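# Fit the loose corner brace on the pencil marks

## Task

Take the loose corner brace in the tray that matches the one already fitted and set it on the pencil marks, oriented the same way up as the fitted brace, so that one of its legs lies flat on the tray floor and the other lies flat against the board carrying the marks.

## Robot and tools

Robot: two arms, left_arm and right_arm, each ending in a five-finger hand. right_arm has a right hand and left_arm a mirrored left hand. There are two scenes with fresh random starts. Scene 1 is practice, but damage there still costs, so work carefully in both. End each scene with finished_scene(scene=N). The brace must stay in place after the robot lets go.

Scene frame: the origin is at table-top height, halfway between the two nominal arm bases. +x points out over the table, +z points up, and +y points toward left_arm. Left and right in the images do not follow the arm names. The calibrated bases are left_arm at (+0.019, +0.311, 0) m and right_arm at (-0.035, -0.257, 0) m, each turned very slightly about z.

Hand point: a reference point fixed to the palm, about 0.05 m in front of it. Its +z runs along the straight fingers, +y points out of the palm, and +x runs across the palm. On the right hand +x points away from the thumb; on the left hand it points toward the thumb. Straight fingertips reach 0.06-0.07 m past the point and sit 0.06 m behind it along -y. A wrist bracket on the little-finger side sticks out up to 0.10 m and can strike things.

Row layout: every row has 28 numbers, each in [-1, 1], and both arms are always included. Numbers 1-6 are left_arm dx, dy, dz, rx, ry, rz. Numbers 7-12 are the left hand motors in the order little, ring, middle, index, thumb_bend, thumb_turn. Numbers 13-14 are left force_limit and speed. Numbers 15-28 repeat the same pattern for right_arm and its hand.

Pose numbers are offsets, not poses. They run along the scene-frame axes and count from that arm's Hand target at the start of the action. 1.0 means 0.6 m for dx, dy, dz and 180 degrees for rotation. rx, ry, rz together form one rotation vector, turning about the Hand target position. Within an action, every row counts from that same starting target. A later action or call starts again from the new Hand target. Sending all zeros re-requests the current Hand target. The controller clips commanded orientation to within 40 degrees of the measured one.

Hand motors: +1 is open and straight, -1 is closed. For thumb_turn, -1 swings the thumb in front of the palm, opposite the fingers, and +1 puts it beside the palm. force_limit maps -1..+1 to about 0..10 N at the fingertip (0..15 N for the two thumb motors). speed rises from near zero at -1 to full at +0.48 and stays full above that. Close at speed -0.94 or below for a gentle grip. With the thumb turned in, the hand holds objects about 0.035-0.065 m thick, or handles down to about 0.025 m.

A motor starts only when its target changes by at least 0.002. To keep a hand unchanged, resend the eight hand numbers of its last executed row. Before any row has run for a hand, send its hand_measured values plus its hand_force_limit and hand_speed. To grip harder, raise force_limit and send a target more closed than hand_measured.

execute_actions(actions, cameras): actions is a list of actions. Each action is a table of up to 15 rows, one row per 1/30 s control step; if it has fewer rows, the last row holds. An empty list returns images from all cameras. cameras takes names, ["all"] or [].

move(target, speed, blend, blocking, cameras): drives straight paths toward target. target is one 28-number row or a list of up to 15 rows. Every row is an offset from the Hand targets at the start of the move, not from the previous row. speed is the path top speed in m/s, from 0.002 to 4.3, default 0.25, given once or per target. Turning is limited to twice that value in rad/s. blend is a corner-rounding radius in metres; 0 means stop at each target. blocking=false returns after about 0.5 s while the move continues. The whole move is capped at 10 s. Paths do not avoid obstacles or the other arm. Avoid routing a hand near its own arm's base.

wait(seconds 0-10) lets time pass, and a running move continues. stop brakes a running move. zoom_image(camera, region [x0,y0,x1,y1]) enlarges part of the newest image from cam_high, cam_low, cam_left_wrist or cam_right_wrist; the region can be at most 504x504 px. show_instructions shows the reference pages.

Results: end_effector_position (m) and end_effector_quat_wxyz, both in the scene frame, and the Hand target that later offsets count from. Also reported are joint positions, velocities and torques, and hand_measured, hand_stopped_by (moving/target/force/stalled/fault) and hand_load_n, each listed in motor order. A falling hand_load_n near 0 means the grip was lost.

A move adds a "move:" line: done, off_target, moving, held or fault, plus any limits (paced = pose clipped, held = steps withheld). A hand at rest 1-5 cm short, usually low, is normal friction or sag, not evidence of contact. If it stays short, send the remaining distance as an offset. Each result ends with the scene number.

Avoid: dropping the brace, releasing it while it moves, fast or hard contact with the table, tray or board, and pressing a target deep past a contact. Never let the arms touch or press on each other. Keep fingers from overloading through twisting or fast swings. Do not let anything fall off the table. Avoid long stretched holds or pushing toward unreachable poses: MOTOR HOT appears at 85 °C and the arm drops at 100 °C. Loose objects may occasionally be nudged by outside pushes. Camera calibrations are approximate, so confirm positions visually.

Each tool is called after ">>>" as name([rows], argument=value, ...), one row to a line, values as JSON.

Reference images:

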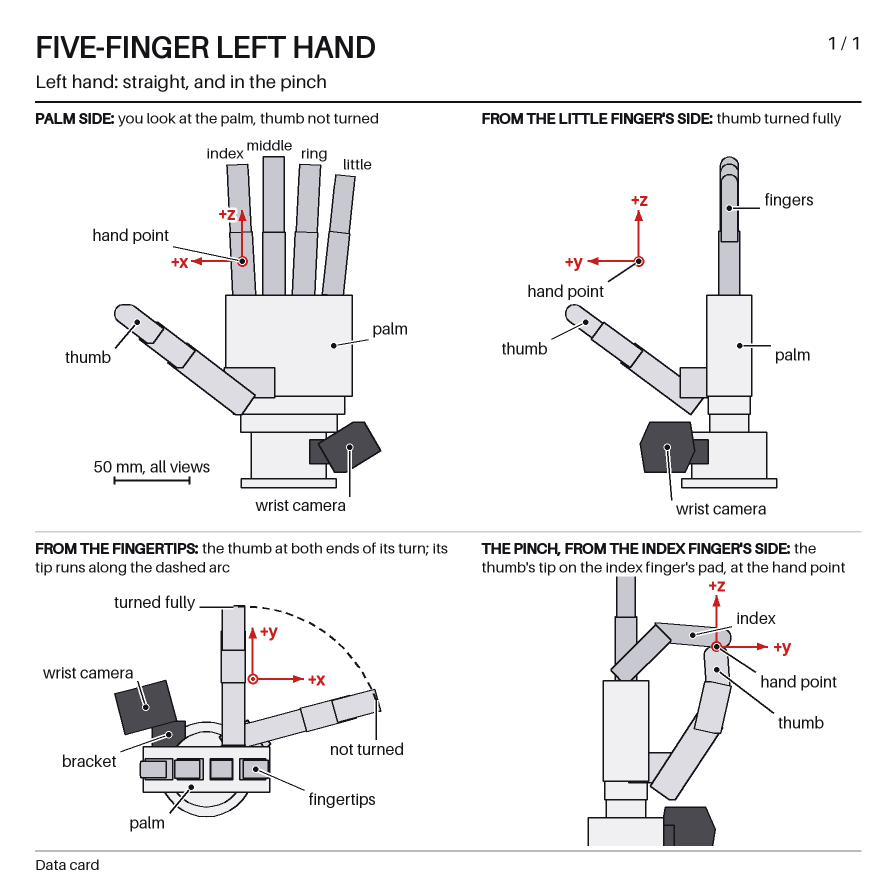

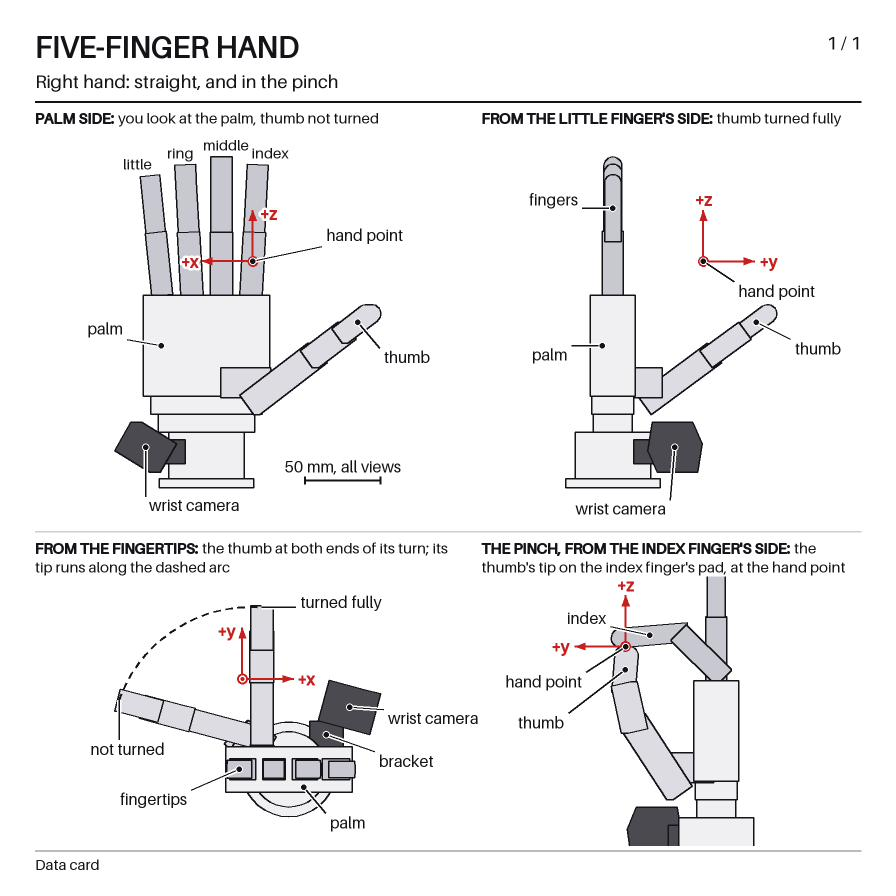

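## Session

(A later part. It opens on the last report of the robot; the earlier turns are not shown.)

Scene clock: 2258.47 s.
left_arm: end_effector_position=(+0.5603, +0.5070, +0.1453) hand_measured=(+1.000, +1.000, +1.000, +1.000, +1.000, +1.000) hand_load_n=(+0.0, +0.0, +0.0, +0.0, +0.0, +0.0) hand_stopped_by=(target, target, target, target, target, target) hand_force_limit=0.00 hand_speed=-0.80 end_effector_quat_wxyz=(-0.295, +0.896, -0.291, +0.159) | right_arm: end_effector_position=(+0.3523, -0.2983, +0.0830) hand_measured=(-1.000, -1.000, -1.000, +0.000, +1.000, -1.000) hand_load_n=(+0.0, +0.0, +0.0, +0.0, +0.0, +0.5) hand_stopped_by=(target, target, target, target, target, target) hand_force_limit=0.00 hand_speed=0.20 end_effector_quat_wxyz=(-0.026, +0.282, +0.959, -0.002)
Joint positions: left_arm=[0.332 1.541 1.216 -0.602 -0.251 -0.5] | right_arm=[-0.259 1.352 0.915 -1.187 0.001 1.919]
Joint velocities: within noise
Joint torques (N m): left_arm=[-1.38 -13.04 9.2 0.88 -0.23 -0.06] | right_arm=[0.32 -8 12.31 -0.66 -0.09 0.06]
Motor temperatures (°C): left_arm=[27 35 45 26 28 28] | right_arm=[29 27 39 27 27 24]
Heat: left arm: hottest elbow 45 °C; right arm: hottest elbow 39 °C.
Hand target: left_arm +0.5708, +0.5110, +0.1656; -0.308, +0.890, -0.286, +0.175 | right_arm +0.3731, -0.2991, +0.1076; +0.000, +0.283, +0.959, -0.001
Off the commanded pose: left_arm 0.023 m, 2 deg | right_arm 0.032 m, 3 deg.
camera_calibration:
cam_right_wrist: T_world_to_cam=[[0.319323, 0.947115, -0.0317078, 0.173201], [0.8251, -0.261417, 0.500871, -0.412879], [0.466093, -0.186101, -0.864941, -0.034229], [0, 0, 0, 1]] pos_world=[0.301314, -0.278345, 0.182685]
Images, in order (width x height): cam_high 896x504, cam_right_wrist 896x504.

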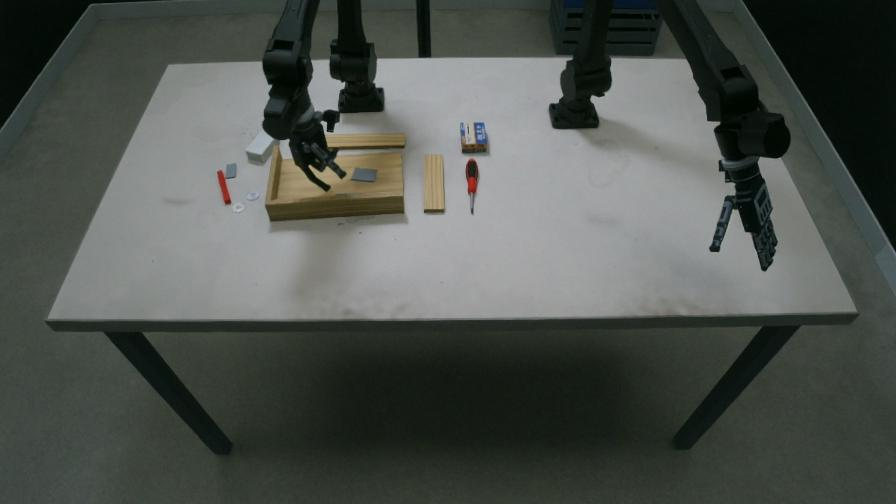

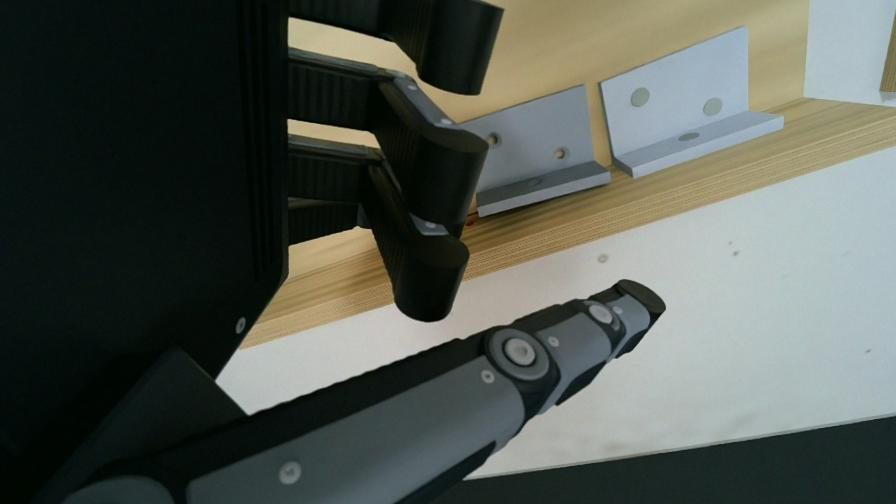

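>>> move([
  [0,0,0,0,0,0,1,1,1,1,1,1,0,-0.8, -0.03,-0.05,0.15,0,0,0,1,1,1,1,1,1,0,0.2],
], speed=0.2, cameras=["cam_high","cam_right_wrist"])

>>> zoom_image(camera="cam_right_wrist", region=[400, 50, 720, 250])

>>> zoom_image(camera="cam_high", region=[260, 140, 420, 225])

Scene clock: 2265.83 s.
left_arm: end_effector_position=(+0.5603, +0.5070, +0.1453) hand_measured=(+1.000, +1.000, +1.000, +1.000, +1.000, +1.000) hand_load_n=(+0.0, +0.0, +0.0, +0.0, +0.0, +0.0) hand_stopped_by=(target, target, target, target, target, target) hand_force_limit=0.00 hand_speed=-0.80 end_effector_quat_wxyz=(-0.295, +0.896, -0.291, +0.159) | right_arm: end_effector_position=(+0.3412, -0.3211, +0.1743) hand_measured=(+1.000, +1.000, +1.000, +1.000, +1.000, +1.000) hand_load_n=(+0.0, +0.0, +0.0, +0.0, +0.0, +0.0) hand_stopped_by=(target, target, target, target, target, target) hand_force_limit=0.00 hand_speed=0.20 end_effector_quat_wxyz=(-0.022, +0.284, +0.959, -0.001)
Joint positions: left_arm=[0.332 1.541 1.216 -0.602 -0.251 -0.5] | right_arm=[-0.332 1.255 1.078 -1.438 0.003 1.85]
Joint torques (N m): left_arm=[-1.44 -12.69 9.29 1.03 -0.22 -0.01] | right_arm=[-1.67 -6.59 13.23 -0.61 -0.07 -0.2]
Heat: left arm: hottest elbow 45 °C; right arm: hottest elbow 39 °C.
Hand target: left_arm +0.5708, +0.5110, +0.1656; -0.308, +0.890, -0.286, +0.175 | right_arm +0.3549, -0.3291, +0.1974; +0.000, +0.283, +0.959, -0.001
Off the commanded pose: left_arm 0.023 m, 2 deg | right_arm 0.028 m, 3 deg.
move: off_target (left_arm, right_arm)
camera_calibration:
cam_right_wrist: T_world_to_cam=[[0.323525, 0.945752, -0.0297506, 0.199035], [0.819613, -0.264387, 0.508266, -0.455819], [0.472828, -0.188821, -0.860686, 0.0418267], [0, 0, 0, 1]] pos_world=[0.289425, -0.300853, 0.273598]
Images, in order (width x height): cam_high 896x504, cam_right_wrist 896x504.

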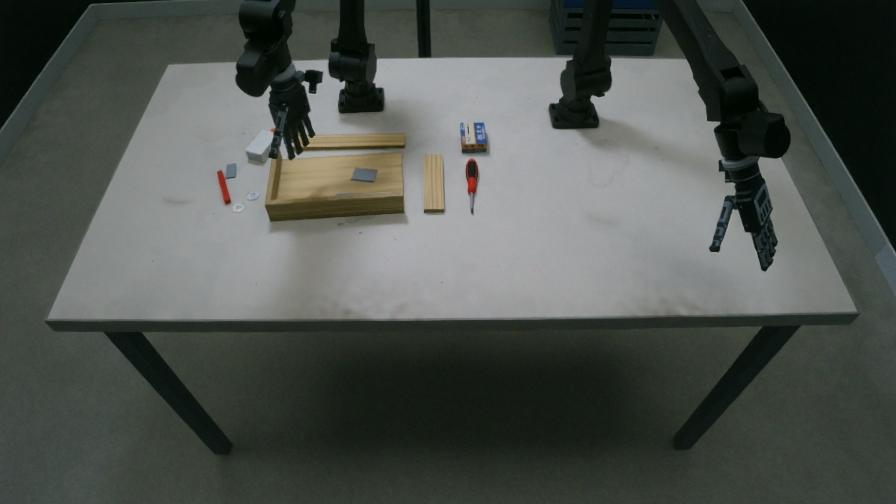

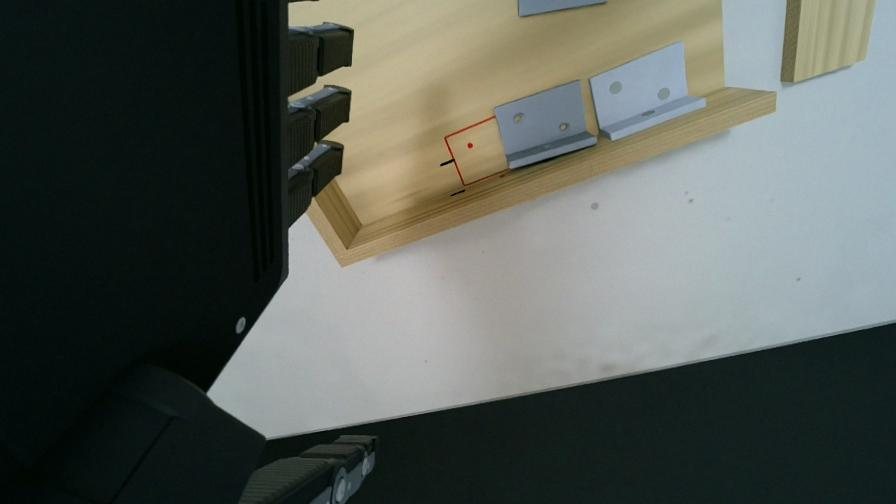

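Scaled by 1.575 from the camera's 896x504 image, which has a finer 1280x720 frame.

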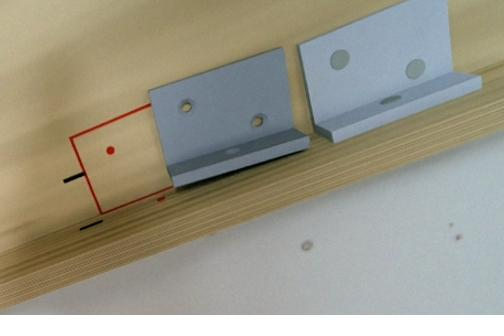

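Scaled by 3.150 from the camera's 896x504 image, which has a finer 1280x720 frame.

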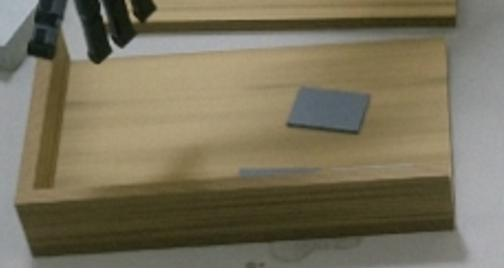

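>>> move([
  [0,0,0,0,0,0,1,1,1,1,1,1,0,-0.8, -0.108,0.1485,-0.05,0,0,0.683,1,1,1,1,1,-1,0,0.2],
], speed=0.35, cameras=["cam_high","cam_right_wrist"])

Scene clock: 2339.67 s.
left_arm: end_effector_position=(+0.5603, +0.5070, +0.1453) hand_measured=(+1.000, +1.000, +1.000, +1.000, +1.000, +1.000) hand_load_n=(+0.0, +0.0, +0.0, +0.0, +0.0, +0.0) hand_stopped_by=(target, target, target, target, target, target) hand_force_limit=0.00 hand_speed=-0.80 end_effector_quat_wxyz=(-0.295, +0.896, -0.291, +0.159) | right_arm: end_effector_position=(+0.2701, -0.2413, +0.1555) hand_measured=(+1.000, +1.000, +1.000, +1.000, +1.000, -1.000) hand_load_n=(+0.0, +0.0, +0.0, +0.0, +0.0, +0.0) hand_stopped_by=(target, target, target, target, target, target) hand_force_limit=0.00 hand_speed=0.20 end_effector_quat_wxyz=(+0.018, +0.700, -0.714, -0.018)
Joint positions: left_arm=[0.332 1.541 1.216 -0.602 -0.251 -0.5] | right_arm=[-0.078 1.36 1.109 -1.371 0.003 -0.023]
Joint torques (N m): left_arm=[-1.44 -13.22 9.22 1.03 -0.22 -0.03] | right_arm=[0.21 -7.41 12.41 0.31 -0.07 -0.17]
Heat: left arm: hottest elbow 45 °C; right arm: hottest elbow 41 °C.
Hand target: left_arm +0.5708, +0.5110, +0.1656; -0.308, +0.890, -0.286, +0.175 | right_arm +0.2902, -0.2400, +0.1675; -0.001, +0.707, -0.707, +0.001
Off the commanded pose: left_arm 0.023 m, 2 deg | right_arm 0.023 m, 3 deg.
move: off_target (left_arm, right_arm)
camera_calibration:
cam_right_wrist: T_world_to_cam=[[-0.974476, -0.223128, 0.024695, 0.206083], [-0.172243, 0.813689, 0.555195, 0.1538], [-0.143974, 0.536771, -0.831353, 0.411356], [0, 0, 0, 1]] pos_world=[0.286538, -0.299967, 0.251504]
Images, in order (width x height): cam_high 896x504, cam_right_wrist 896x504.

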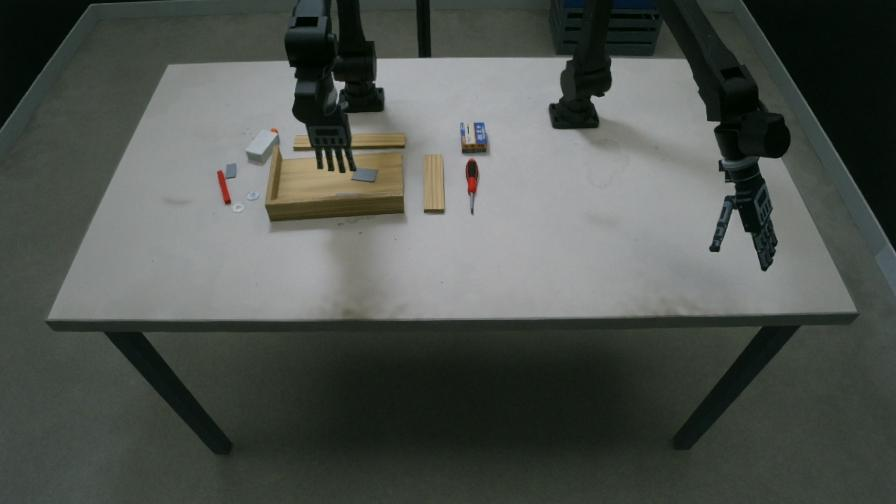

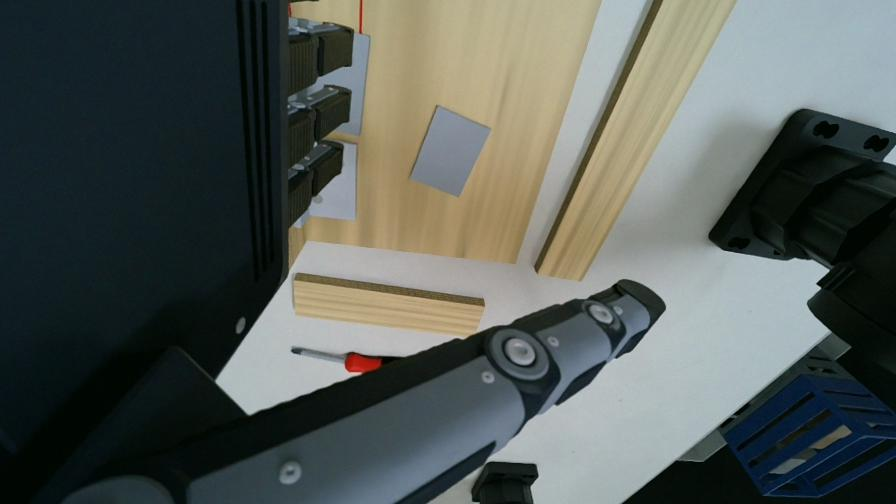

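>>> move([
  [0,0,0,0,0,0,1,1,1,1,1,1,0,-0.8, -0.003,0.0,-0.105,0,0,0,1,1,1,1,1,-1,0,0.2],
], speed=0.12, cameras=["cam_high","cam_right_wrist"])

>>> zoom_image(camera="cam_right_wrist", region=[280, 0, 500, 200])

>>> zoom_image(camera="cam_high", region=[290, 140, 410, 215])

Scene clock: 2350.13 s.
left_arm: end_effector_position=(+0.5603, +0.5070, +0.1453) hand_measured=(+1.000, +1.000, +1.000, +1.000, +1.000, +1.000) hand_load_n=(+0.0, +0.0, +0.0, +0.0, +0.0, +0.0) hand_stopped_by=(target, target, target, target, target, target) hand_force_limit=0.00 hand_speed=-0.80 end_effector_quat_wxyz=(-0.295, +0.896, -0.291, +0.159) | right_arm: end_effector_position=(+0.2843, -0.2420, +0.1042) hand_measured=(+1.000, +1.000, +1.000, +1.000, +1.000, -1.000) hand_load_n=(+0.0, +0.0, +0.0, +0.0, +0.0, +0.0) hand_stopped_by=(target, target, target, target, target, target) hand_force_limit=0.00 hand_speed=0.20 end_effector_quat_wxyz=(+0.006, +0.700, -0.714, -0.004)
Joint positions: left_arm=[0.332 1.541 1.216 -0.602 -0.251 -0.5] | right_arm=[-0.078 1.413 1.028 -1.2 0.003 -0.024]
Joint torques (N m): left_arm=[-1.26 -13.22 9.29 0.98 -0.22 -0.04] | right_arm=[0.21 -8.35 8.23 0.4 -0.1 -0.18]
Heat: left arm: hottest elbow 45 °C; right arm: hottest elbow 41 °C.
Hand target: left_arm +0.5708, +0.5110, +0.1656; -0.308, +0.890, -0.286, +0.175 | right_arm +0.2884, -0.2400, +0.1046; -0.001, +0.707, -0.707, +0.001
Off the commanded pose: left_arm 0.023 m, 2 deg | right_arm 0.005 m, 1 deg.
move: off_target (left_arm)
camera_calibration:
cam_right_wrist: T_world_to_cam=[[-0.97446, -0.224296, -0.0109508, 0.224497], [-0.193591, 0.814346, 0.547141, 0.192331], [-0.113804, 0.535287, -0.836969, 0.362795], [0, 0, 0, 1]] pos_world=[0.297285, -0.30047, 0.200874]
Images, in order (width x height): cam_high 896x504, cam_right_wrist 896x504.

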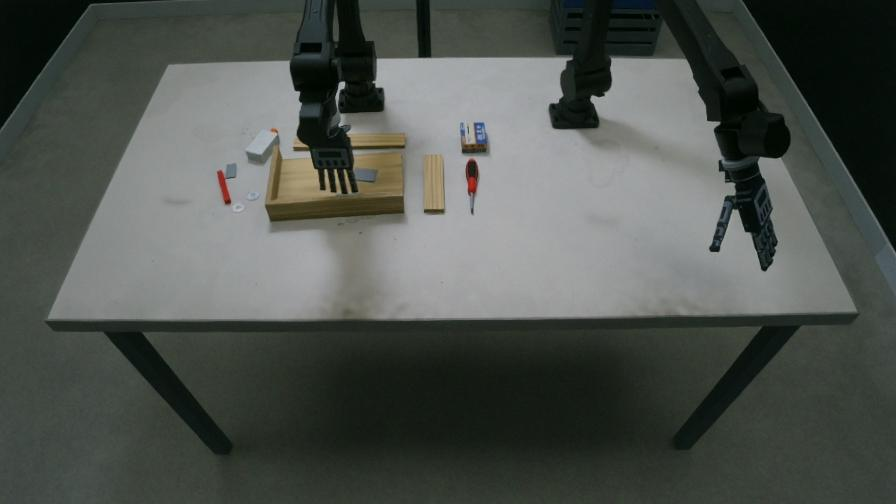

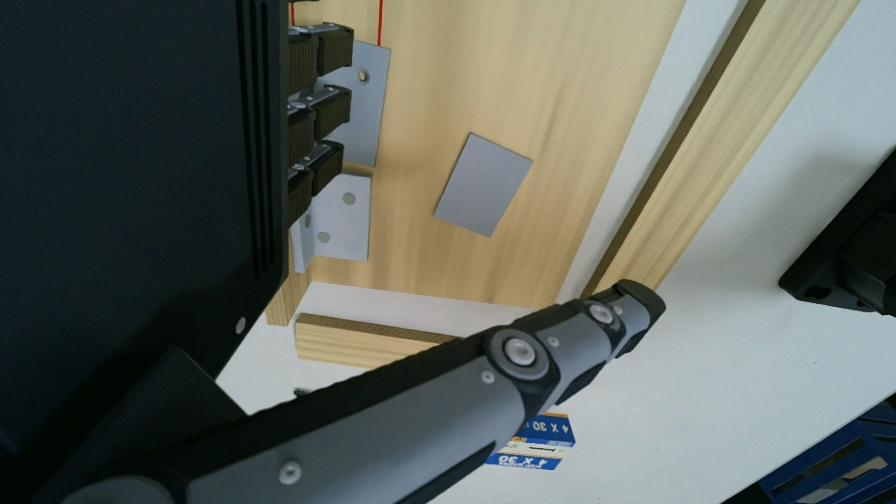

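Scaled by 2.291 from the camera's 896x504 image, which has a finer 1280x720 frame.

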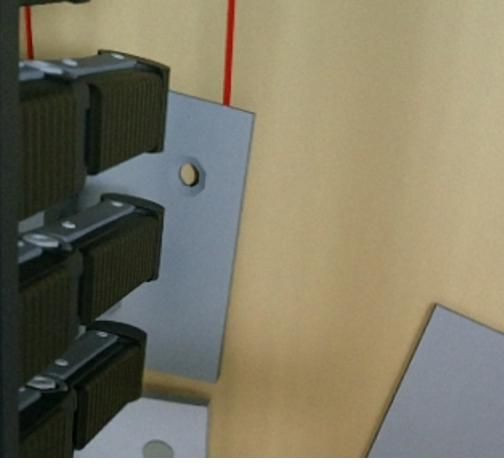

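Scaled by 4.200 from the camera's 896x504 image, which has a finer 1280x720 frame.

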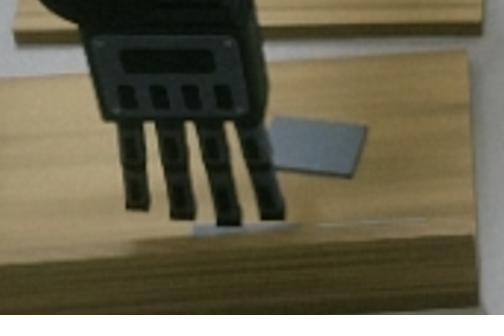

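>>> move([
  [0,0,0,0,0,0,1,1,1,1,1,1,0,-0.8, -0.007,0.0,-0.042,0,0,0,1,1,1,1,1,-1,0,0.2],
], speed=0.06, cameras=["cam_high","cam_right_wrist"])

>>> zoom_image(camera="cam_right_wrist", region=[280, 0, 500, 200])

Scene clock: 2366.80 s.
left_arm: end_effector_position=(+0.5603, +0.5070, +0.1453) hand_measured=(+1.000, +1.000, +1.000, +1.000, +1.000, +1.000) hand_load_n=(+0.0, +0.0, +0.0, +0.0, +0.0, +0.0) hand_stopped_by=(target, target, target, target, target, target) hand_force_limit=0.00 hand_speed=-0.80 end_effector_quat_wxyz=(-0.295, +0.896, -0.291, +0.159) | right_arm: end_effector_position=(+0.2822, -0.2417, +0.0852) hand_measured=(+1.000, +1.000, +1.000, +1.000, +1.000, -1.000) hand_load_n=(+0.0, +0.0, -1.5, -0.5, +0.0, +0.0) hand_stopped_by=(target, target, target, target, target, target) hand_force_limit=0.00 hand_speed=0.20 end_effector_quat_wxyz=(+0.002, +0.701, -0.713, -0.001)
Joint positions: left_arm=[0.332 1.541 1.216 -0.602 -0.251 -0.5] | right_arm=[-0.078 1.421 0.983 -1.136 0.001 -0.025]
Joint torques (N m): left_arm=[-0.97 -13.16 9.42 0.96 -0.2 -0.03] | right_arm=[0.26 -7.36 7.31 0.83 -0.05 -0.19]
Heat: left arm: hottest elbow 45 °C; right arm: hottest elbow 40 °C.
Hand target: left_arm +0.5708, +0.5110, +0.1656; -0.308, +0.890, -0.286, +0.175 | right_arm +0.2841, -0.2400, +0.0793; -0.001, +0.707, -0.707, +0.000
Off the commanded pose: left_arm 0.023 m, 2 deg | right_arm 0.006 m, 1 deg.
move: off_target (left_arm)
camera_calibration:
cam_right_wrist: T_world_to_cam=[[-0.974038, -0.225321, -0.0218923, 0.222886], [-0.200501, 0.813738, 0.545554, 0.204055], [-0.10511, 0.53578, -0.83779, 0.344252], [0, 0, 0, 1]] pos_world=[0.294198, -0.300269, 0.181968]
Images, in order (width x height): cam_high 896x504, cam_right_wrist 896x504.

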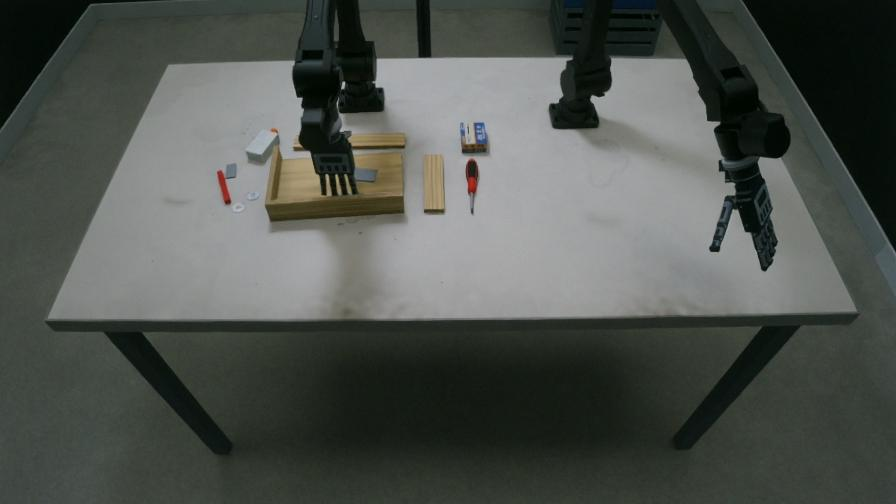

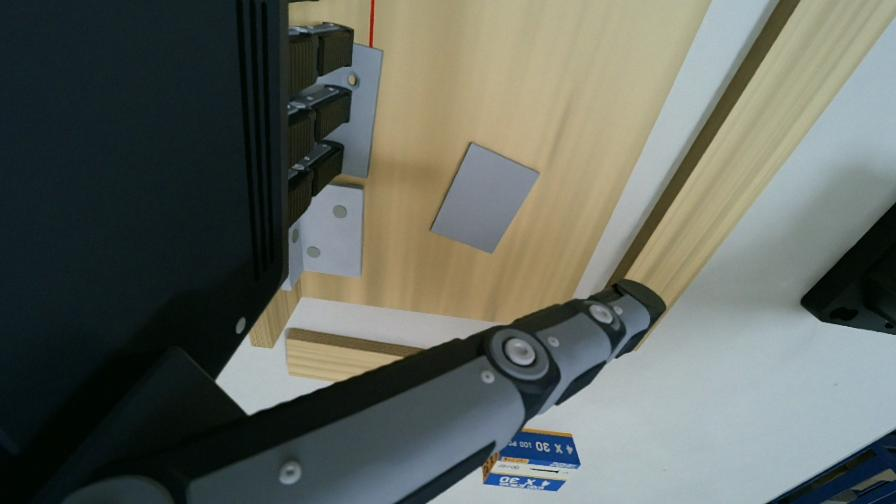

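Scaled by 2.291 from the camera's 896x504 image, which has a finer 1280x720 frame.

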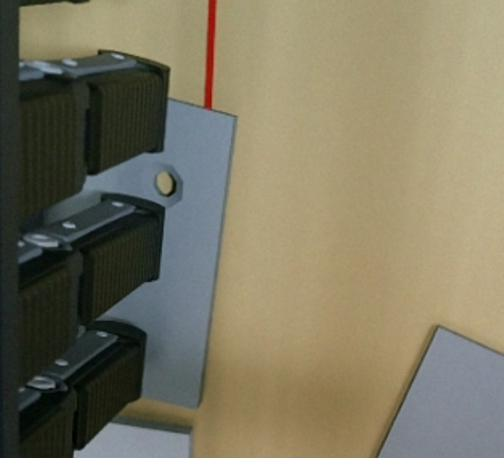

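>>> move([
  [0,0,0,0,0,0,1,1,1,1,1,1,0,-0.8, 0.0,0.0,-0.015,0,0,0,1,1,1,1,1,-1,0,0.2],
  [0,0,0,0,0,0,1,1,1,1,1,1,0,-0.8, 0.0,-0.03,-0.015,0,0,0,1,1,1,1,1,-1,0,0.2],
], speed=0.05, cameras=["cam_high","cam_right_wrist"])

>>> zoom_image(camera="cam_right_wrist", region=[280, 0, 500, 200])

Scene clock: 2376.90 s.
left_arm: end_effector_position=(+0.5603, +0.5070, +0.1453) hand_measured=(+1.000, +1.000, +1.000, +1.000, +1.000, +1.000) hand_load_n=(+0.0, +0.0, +0.0, +0.0, +0.0, +0.0) hand_stopped_by=(target, target, target, target, target, target) hand_force_limit=0.00 hand_speed=-0.80 end_effector_quat_wxyz=(-0.295, +0.896, -0.291, +0.159) | right_arm: end_effector_position=(+0.2815, -0.2462, +0.0846) hand_measured=(+1.000, +1.000, +1.000, +1.000, +1.000, -1.000) hand_load_n=(+0.0, +0.0, -3.5, +0.0, +0.0, +0.0) hand_stopped_by=(target, target, target, target, target, target) hand_force_limit=0.00 hand_speed=0.20 end_effector_quat_wxyz=(-0.007, +0.711, -0.703, -0.004)
Joint positions: left_arm=[0.332 1.541 1.216 -0.602 -0.251 -0.5] | right_arm=[-0.094 1.419 0.979 -1.129 -0.016 -0.072]
Joint torques (N m): left_arm=[-1.2 -13.45 9.47 1.07 -0.22 0] | right_arm=[-2.78 -6.42 6.57 1.54 0.53 -0.2]
Heat: left arm: hottest elbow 45 °C; right arm: hottest elbow 39 °C.
Hand target: left_arm +0.5708, +0.5110, +0.1656; -0.308, +0.890, -0.286, +0.175 | right_arm +0.2843, -0.2580, +0.0703; -0.001, +0.707, -0.707, +0.001
Off the commanded pose: left_arm 0.023 m, 2 deg | right_arm 0.019 m, 1 deg.
move: off_target (left_arm, right_arm)
camera_calibration:
cam_right_wrist: T_world_to_cam=[[-0.966539, -0.254472, -0.0323435, 0.212684], [-0.228729, 0.797872, 0.557748, 0.210833], [-0.116125, 0.546484, -0.82938, 0.351106], [0, 0, 0, 1]] pos_world=[0.294563, -0.305969, 0.180487]
Images, in order (width x height): cam_high 896x504, cam_right_wrist 896x504.

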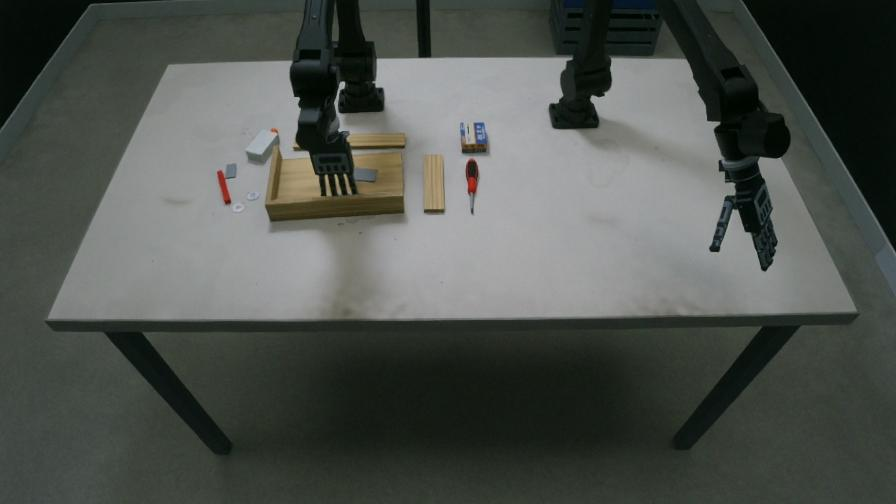

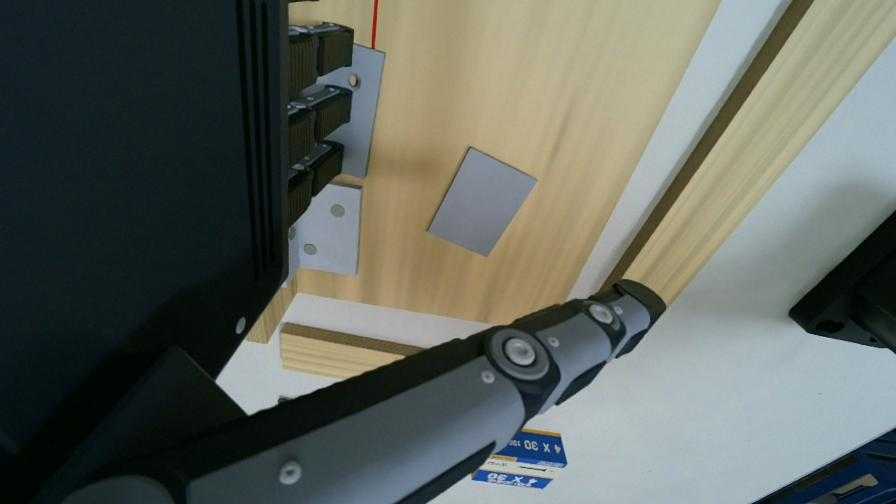

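Scaled by 2.291 from the camera's 896x504 image, which has a finer 1280x720 frame.

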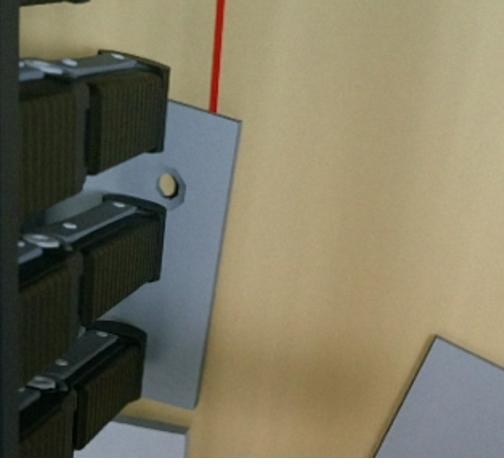

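>>> move([
  [0,0,0,0,0,0,1,1,1,1,1,1,0,-0.8, 0.0,-0.01,0.012,0,0,0,1,1,1,1,1,-1,0,0.2],
  [0,0,0,0,0,0,1,1,1,1,1,1,0,-0.8, 0.0,-0.03,0.012,0,0,0,1,1,1,1,1,-1,0,0.2],
], speed=0.05, cameras=["cam_high","cam_right_wrist"])

>>> zoom_image(camera="cam_right_wrist", region=[280, 0, 500, 200])

Scene clock: 2388.70 s.
left_arm: end_effector_position=(+0.5603, +0.5070, +0.1453) hand_measured=(+1.000, +1.000, +1.000, +1.000, +1.000, +1.000) hand_load_n=(+0.0, +0.0, +0.0, +0.0, +0.0, +0.0) hand_stopped_by=(target, target, target, target, target, target) hand_force_limit=0.00 hand_speed=-0.80 end_effector_quat_wxyz=(-0.295, +0.896, -0.291, +0.159) | right_arm: end_effector_position=(+0.2805, -0.2621, +0.0846) hand_measured=(+1.000, +1.000, +1.000, +1.000, +1.000, -1.000) hand_load_n=(+0.0, +0.0, +0.0, +0.0, +0.0, +0.0) hand_stopped_by=(target, target, target, target, target, target) hand_force_limit=0.00 hand_speed=0.20 end_effector_quat_wxyz=(-0.009, +0.712, -0.702, -0.006)
Joint positions: left_arm=[0.332 1.541 1.216 -0.602 -0.251 -0.5] | right_arm=[-0.139 1.419 0.979 -1.128 -0.022 -0.117]
Joint torques (N m): left_arm=[-1.49 -12.86 9.31 0.99 -0.22 -0.05] | right_arm=[-2.78 -6.77 8.06 0.69 0.73 -0.19]
Heat: left arm: hottest elbow 45 °C; right arm: hottest elbow 39 °C.
Hand target: left_arm +0.5708, +0.5110, +0.1656; -0.308, +0.890, -0.286, +0.175 | right_arm +0.2843, -0.2760, +0.0775; -0.001, +0.707, -0.707, +0.001
Off the commanded pose: left_arm 0.023 m, 2 deg | right_arm 0.016 m, 1 deg.
move: off_target (left_arm, right_arm)
camera_calibration:
cam_right_wrist: T_world_to_cam=[[-0.966363, -0.254676, -0.0358203, 0.207899], [-0.230221, 0.794541, 0.561875, 0.222604], [-0.114635, 0.551222, -0.826446, 0.360365], [0, 0, 0, 1]] pos_world=[0.293465, -0.322562, 0.180194]
Images, in order (width x height): cam_high 896x504, cam_right_wrist 896x504.

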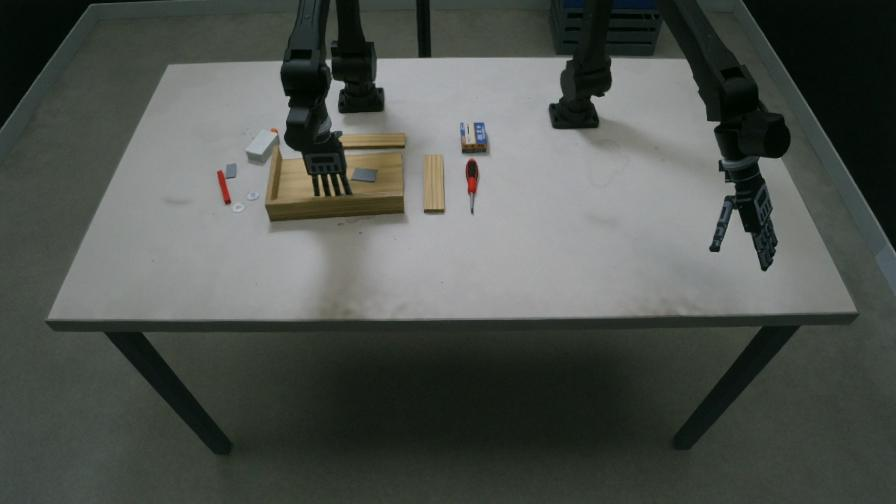

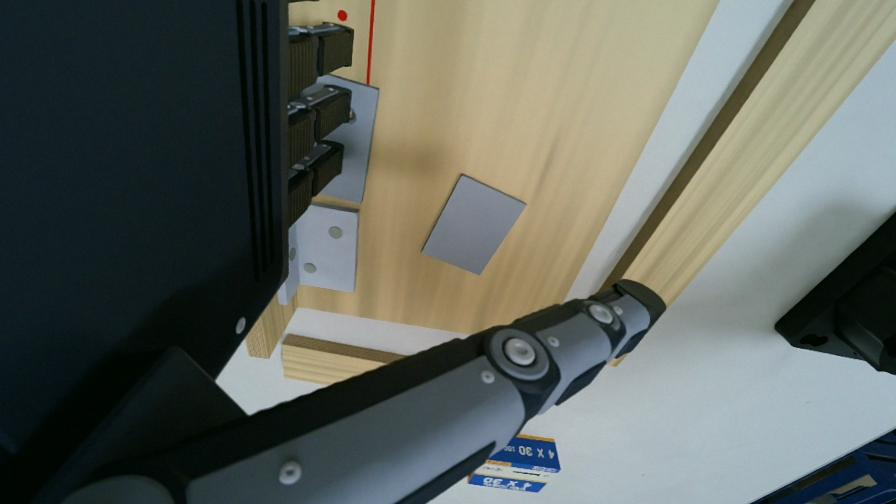

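Scaled by 2.291 from the camera's 896x504 image, which has a finer 1280x720 frame.

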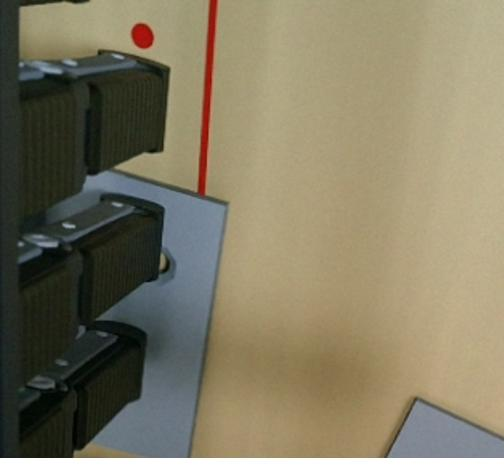

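>>> zoom_image(camera="cam_right_wrist", region=[280, 140, 420, 320])

Scaled by 2.800 from the camera's 896x504 image, which has a finer 1280x720 frame.

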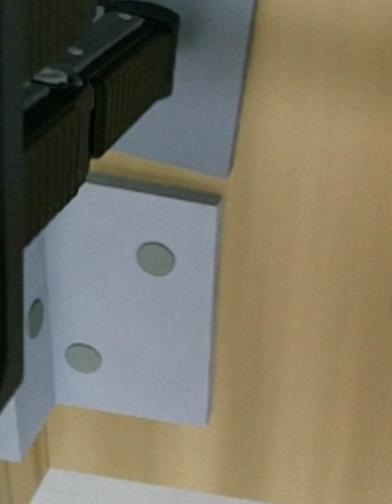

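>>> move([
  [0,0,0,0,0,0,1,1,1,1,1,1,0,-0.8, 0.0,0.03,0.133,0,0,0,1,1,1,1,1,-1,0,0.2],
  [0,0,0,0,0,0,1,1,1,1,1,1,0,-0.8, 0.193,0.167,0.12,0,0,-0.5,1,1,-1,-1,1,-1,0,0.2],
], speed=[0.2, 0.35], cameras=["cam_high","cam_right_wrist"])

Scene clock: 2480.47 s.
left_arm: end_effector_position=(+0.5603, +0.5070, +0.1453) hand_measured=(+1.000, +1.000, +1.000, +1.000, +1.000, +1.000) hand_load_n=(+0.0, +0.0, +0.0, +0.0, +0.0, +0.0) hand_stopped_by=(target, target, target, target, target, target) hand_force_limit=0.00 hand_speed=-0.80 end_effector_quat_wxyz=(-0.295, +0.896, -0.291, +0.159) | right_arm: end_effector_position=(+0.3771, -0.1809, +0.1314) hand_measured=(+1.000, +1.000, -1.000, -1.000, +1.000, -1.000) hand_load_n=(+0.0, +0.0, +0.0, +0.0, +0.0, +0.0) hand_stopped_by=(target, target, target, target, target, target) hand_force_limit=0.00 hand_speed=0.20 end_effector_quat_wxyz=(-0.027, -0.001, +1.000, +0.000)
Joint positions: left_arm=[0.332 1.541 1.216 -0.602 -0.251 -0.5] | right_arm=[0.006 1.42 1.116 -1.321 -0.001 1.61]
Joint torques (N m): left_arm=[-0.79 -13.16 9.31 0.85 -0.22 0] | right_arm=[0.62 -8.12 12.86 0.1 0.02 0.07]
Heat: left arm: hottest elbow 45 °C; right arm: hottest elbow 38 °C.
Hand target: left_arm +0.5708, +0.5110, +0.1656; -0.308, +0.890, -0.286, +0.175 | right_arm +0.4000, -0.1757, +0.1496; +0.000, -0.001, +1.000, -0.001
Off the commanded pose: left_arm 0.023 m, 2 deg | right_arm 0.030 m, 3 deg.
move: off_target (left_arm, right_arm); target 2's new numbers were sent with right_arm's hand 0.030 m and 3 deg from that target
camera_calibration:
cam_right_wrist: T_world_to_cam=[[-0.245431, 0.969326, -0.0130331, 0.270132], [0.837168, 0.218709, 0.501315, -0.344675], [0.488788, 0.112127, -0.865167, 0.0634335], [0, 0, 0, 1]] pos_world=[0.323844, -0.193575, 0.231192]
Images, in order (width x height): cam_high 896x504, cam_right_wrist 896x504.

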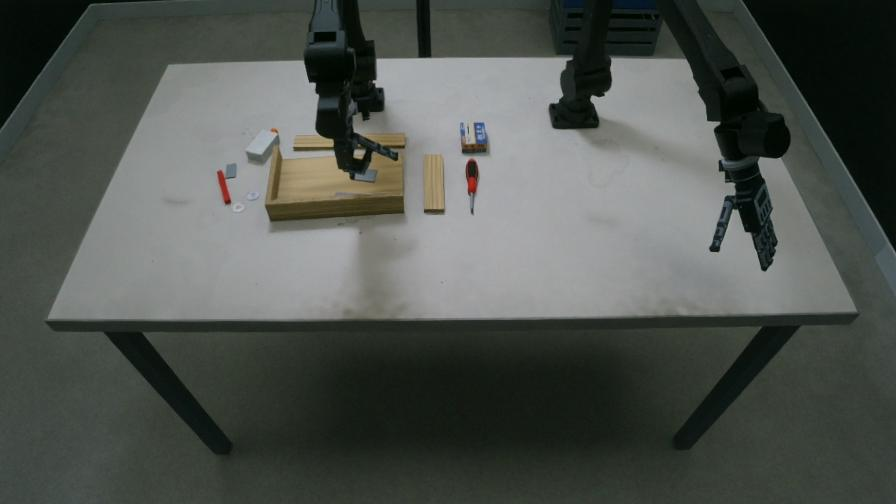

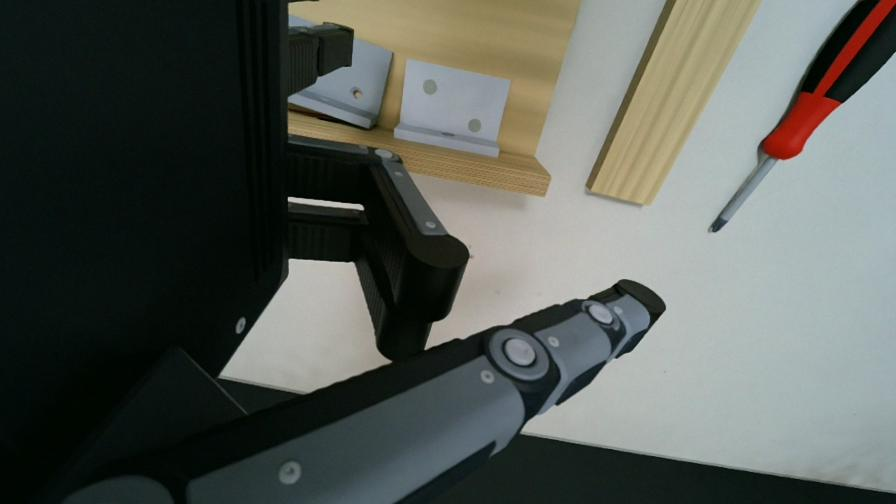

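>>> zoom_image(camera="cam_right_wrist", region=[280, 0, 560, 200])

Scaled by 1.800 from the camera's 896x504 image, which has a finer 1280x720 frame.

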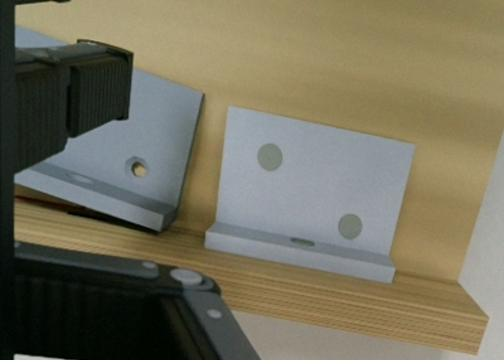

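>>> move([
  [0,0,0,0,0,0,1,1,1,1,1,1,0,-0.8, -0.012,0.021,-0.085,0,0,0,1,1,-1,-1,1,-1,0,0.2],
], speed=0.12, cameras=["cam_right_wrist"])

>>> zoom_image(camera="cam_right_wrist", region=[280, 0, 500, 150])

Scene clock: 2521.77 s.
left_arm: end_effector_position=(+0.5603, +0.5070, +0.1453) hand_measured=(+1.000, +1.000, +1.000, +1.000, +1.000, +1.000) hand_load_n=(+0.0, +0.0, +0.0, +0.0, +0.0, +0.0) hand_stopped_by=(target, target, target, target, target, target) hand_force_limit=0.00 hand_speed=-0.80 end_effector_quat_wxyz=(-0.295, +0.896, -0.291, +0.159) | right_arm: end_effector_position=(+0.3880, -0.1672, +0.0965) hand_measured=(+1.000, +1.000, -1.000, -1.000, +1.000, -1.000) hand_load_n=(+0.0, +0.0, +0.0, +0.0, +0.0, +0.0) hand_stopped_by=(target, target, target, target, target, target) hand_force_limit=0.00 hand_speed=0.20 end_effector_quat_wxyz=(-0.009, -0.002, +1.000, +0.000)
Joint positions: left_arm=[0.332 1.541 1.216 -0.602 -0.251 -0.5] | right_arm=[0.039 1.459 1.057 -1.187 -0.001 1.642]
Joint torques (N m): left_arm=[-0.97 -13.1 9.17 0.94 -0.25 0.02] | right_arm=[0.5 -8.88 8.24 0.34 0.03 0.07]
Heat: left arm: hottest elbow 45 °C; right arm: hottest elbow 38 °C.
Hand target: left_arm +0.5708, +0.5110, +0.1656; -0.308, +0.890, -0.286, +0.175 | right_arm +0.3928, -0.1632, +0.0985; +0.000, +0.000, +1.000, -0.001
Off the commanded pose: left_arm 0.023 m, 2 deg | right_arm 0.007 m, 1 deg.
move: off_target (left_arm)
camera_calibration:
cam_right_wrist: T_world_to_cam=[[-0.246686, 0.96886, -0.0213779, 0.260342], [0.818001, 0.220002, 0.531482, -0.334618], [0.519634, 0.113622, -0.8468, 0.012793], [0, 0, 0, 1]] pos_world=[0.331293, -0.180072, 0.194242]
Images, in order (width x height): cam_right_wrist 896x504.

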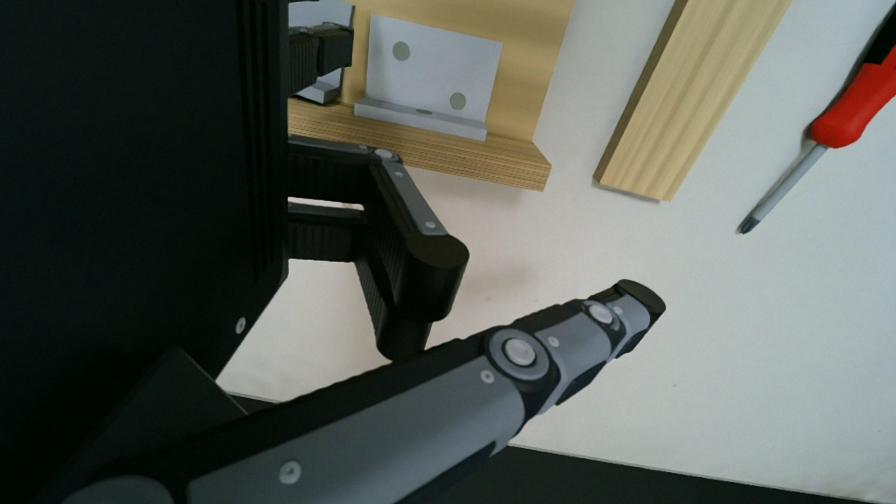

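Scaled by 2.291 from the camera's 896x504 image, which has a finer 1280x720 frame.

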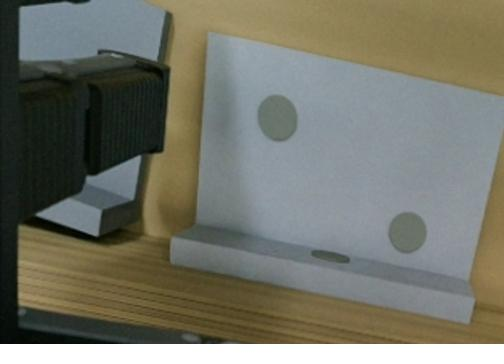

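>>> move([
  [0,0,0,0,0,0,1,1,1,1,1,1,0,-0.8, -0.004,0.004,-0.024,0,0,0,1,1,-1,-1,1,-1,0,0.2],
], speed=0.08, cameras=["cam_right_wrist"])

>>> zoom_image(camera="cam_right_wrist", region=[280, 0, 500, 150])

Scene clock: 2543.40 s.
left_arm: end_effector_position=(+0.5603, +0.5070, +0.1453) hand_measured=(+1.000, +1.000, +1.000, +1.000, +1.000, +1.000) hand_load_n=(+0.0, +0.0, +0.0, +0.0, +0.0, -0.5) hand_stopped_by=(target, target, target, target, target, target) hand_force_limit=0.00 hand_speed=-0.80 end_effector_quat_wxyz=(-0.295, +0.896, -0.291, +0.159) | right_arm: end_effector_position=(+0.3870, -0.1652, +0.0853) hand_measured=(+1.000, +1.000, -1.000, -1.000, +1.000, -1.000) hand_load_n=(+0.0, +0.0, +0.0, +0.0, +0.0, +0.0) hand_stopped_by=(target, target, target, target, target, target) hand_force_limit=0.00 hand_speed=0.20 end_effector_quat_wxyz=(-0.005, -0.001, +1.000, +0.000)
Joint positions: left_arm=[0.332 1.541 1.216 -0.602 -0.251 -0.5] | right_arm=[0.045 1.464 1.03 -1.147 -0.001 1.649]
Joint torques (N m): left_arm=[-1.26 -12.75 9.29 0.9 -0.21 0.01] | right_arm=[0.56 -8.41 7.91 0.51 0.04 0.07]
Heat: left arm: hottest elbow 45 °C; right arm: hottest elbow 39 °C.
Hand target: left_arm +0.5708, +0.5110, +0.1656; -0.308, +0.890, -0.286, +0.175 | right_arm +0.3903, -0.1608, +0.0840; +0.000, +0.000, +1.000, -0.001
Off the commanded pose: left_arm 0.023 m, 2 deg | right_arm 0.006 m, 1 deg.
move: off_target (left_arm)
camera_calibration:
cam_right_wrist: T_world_to_cam=[[-0.245026, 0.969247, -0.0228761, 0.25751], [0.814083, 0.2185, 0.538076, -0.327563], [0.526527, 0.113219, -0.842586, 0.000485112], [0, 0, 0, 1]] pos_world=[0.329505, -0.178073, 0.182554]
Images, in order (width x height): cam_right_wrist 896x504.

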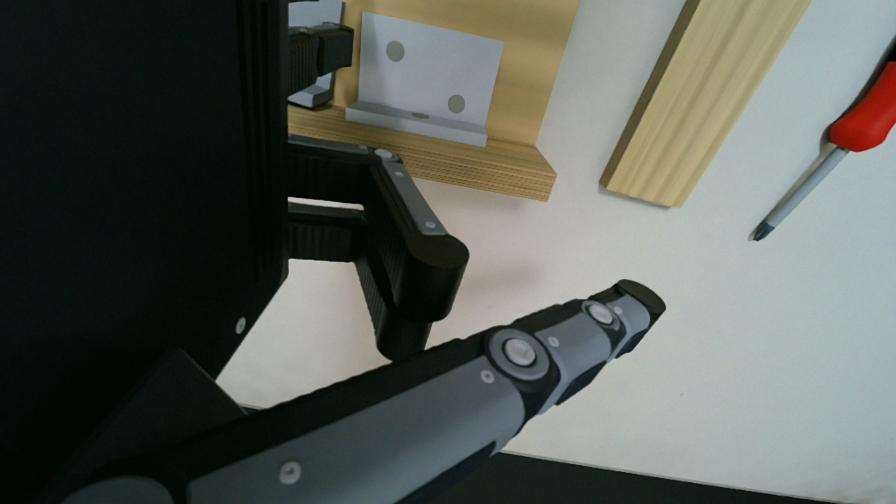

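Scaled by 2.291 from the camera's 896x504 image, which has a finer 1280x720 frame.

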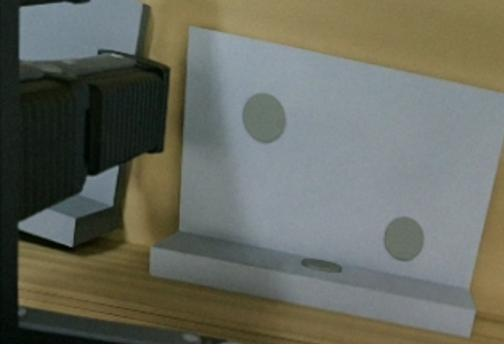

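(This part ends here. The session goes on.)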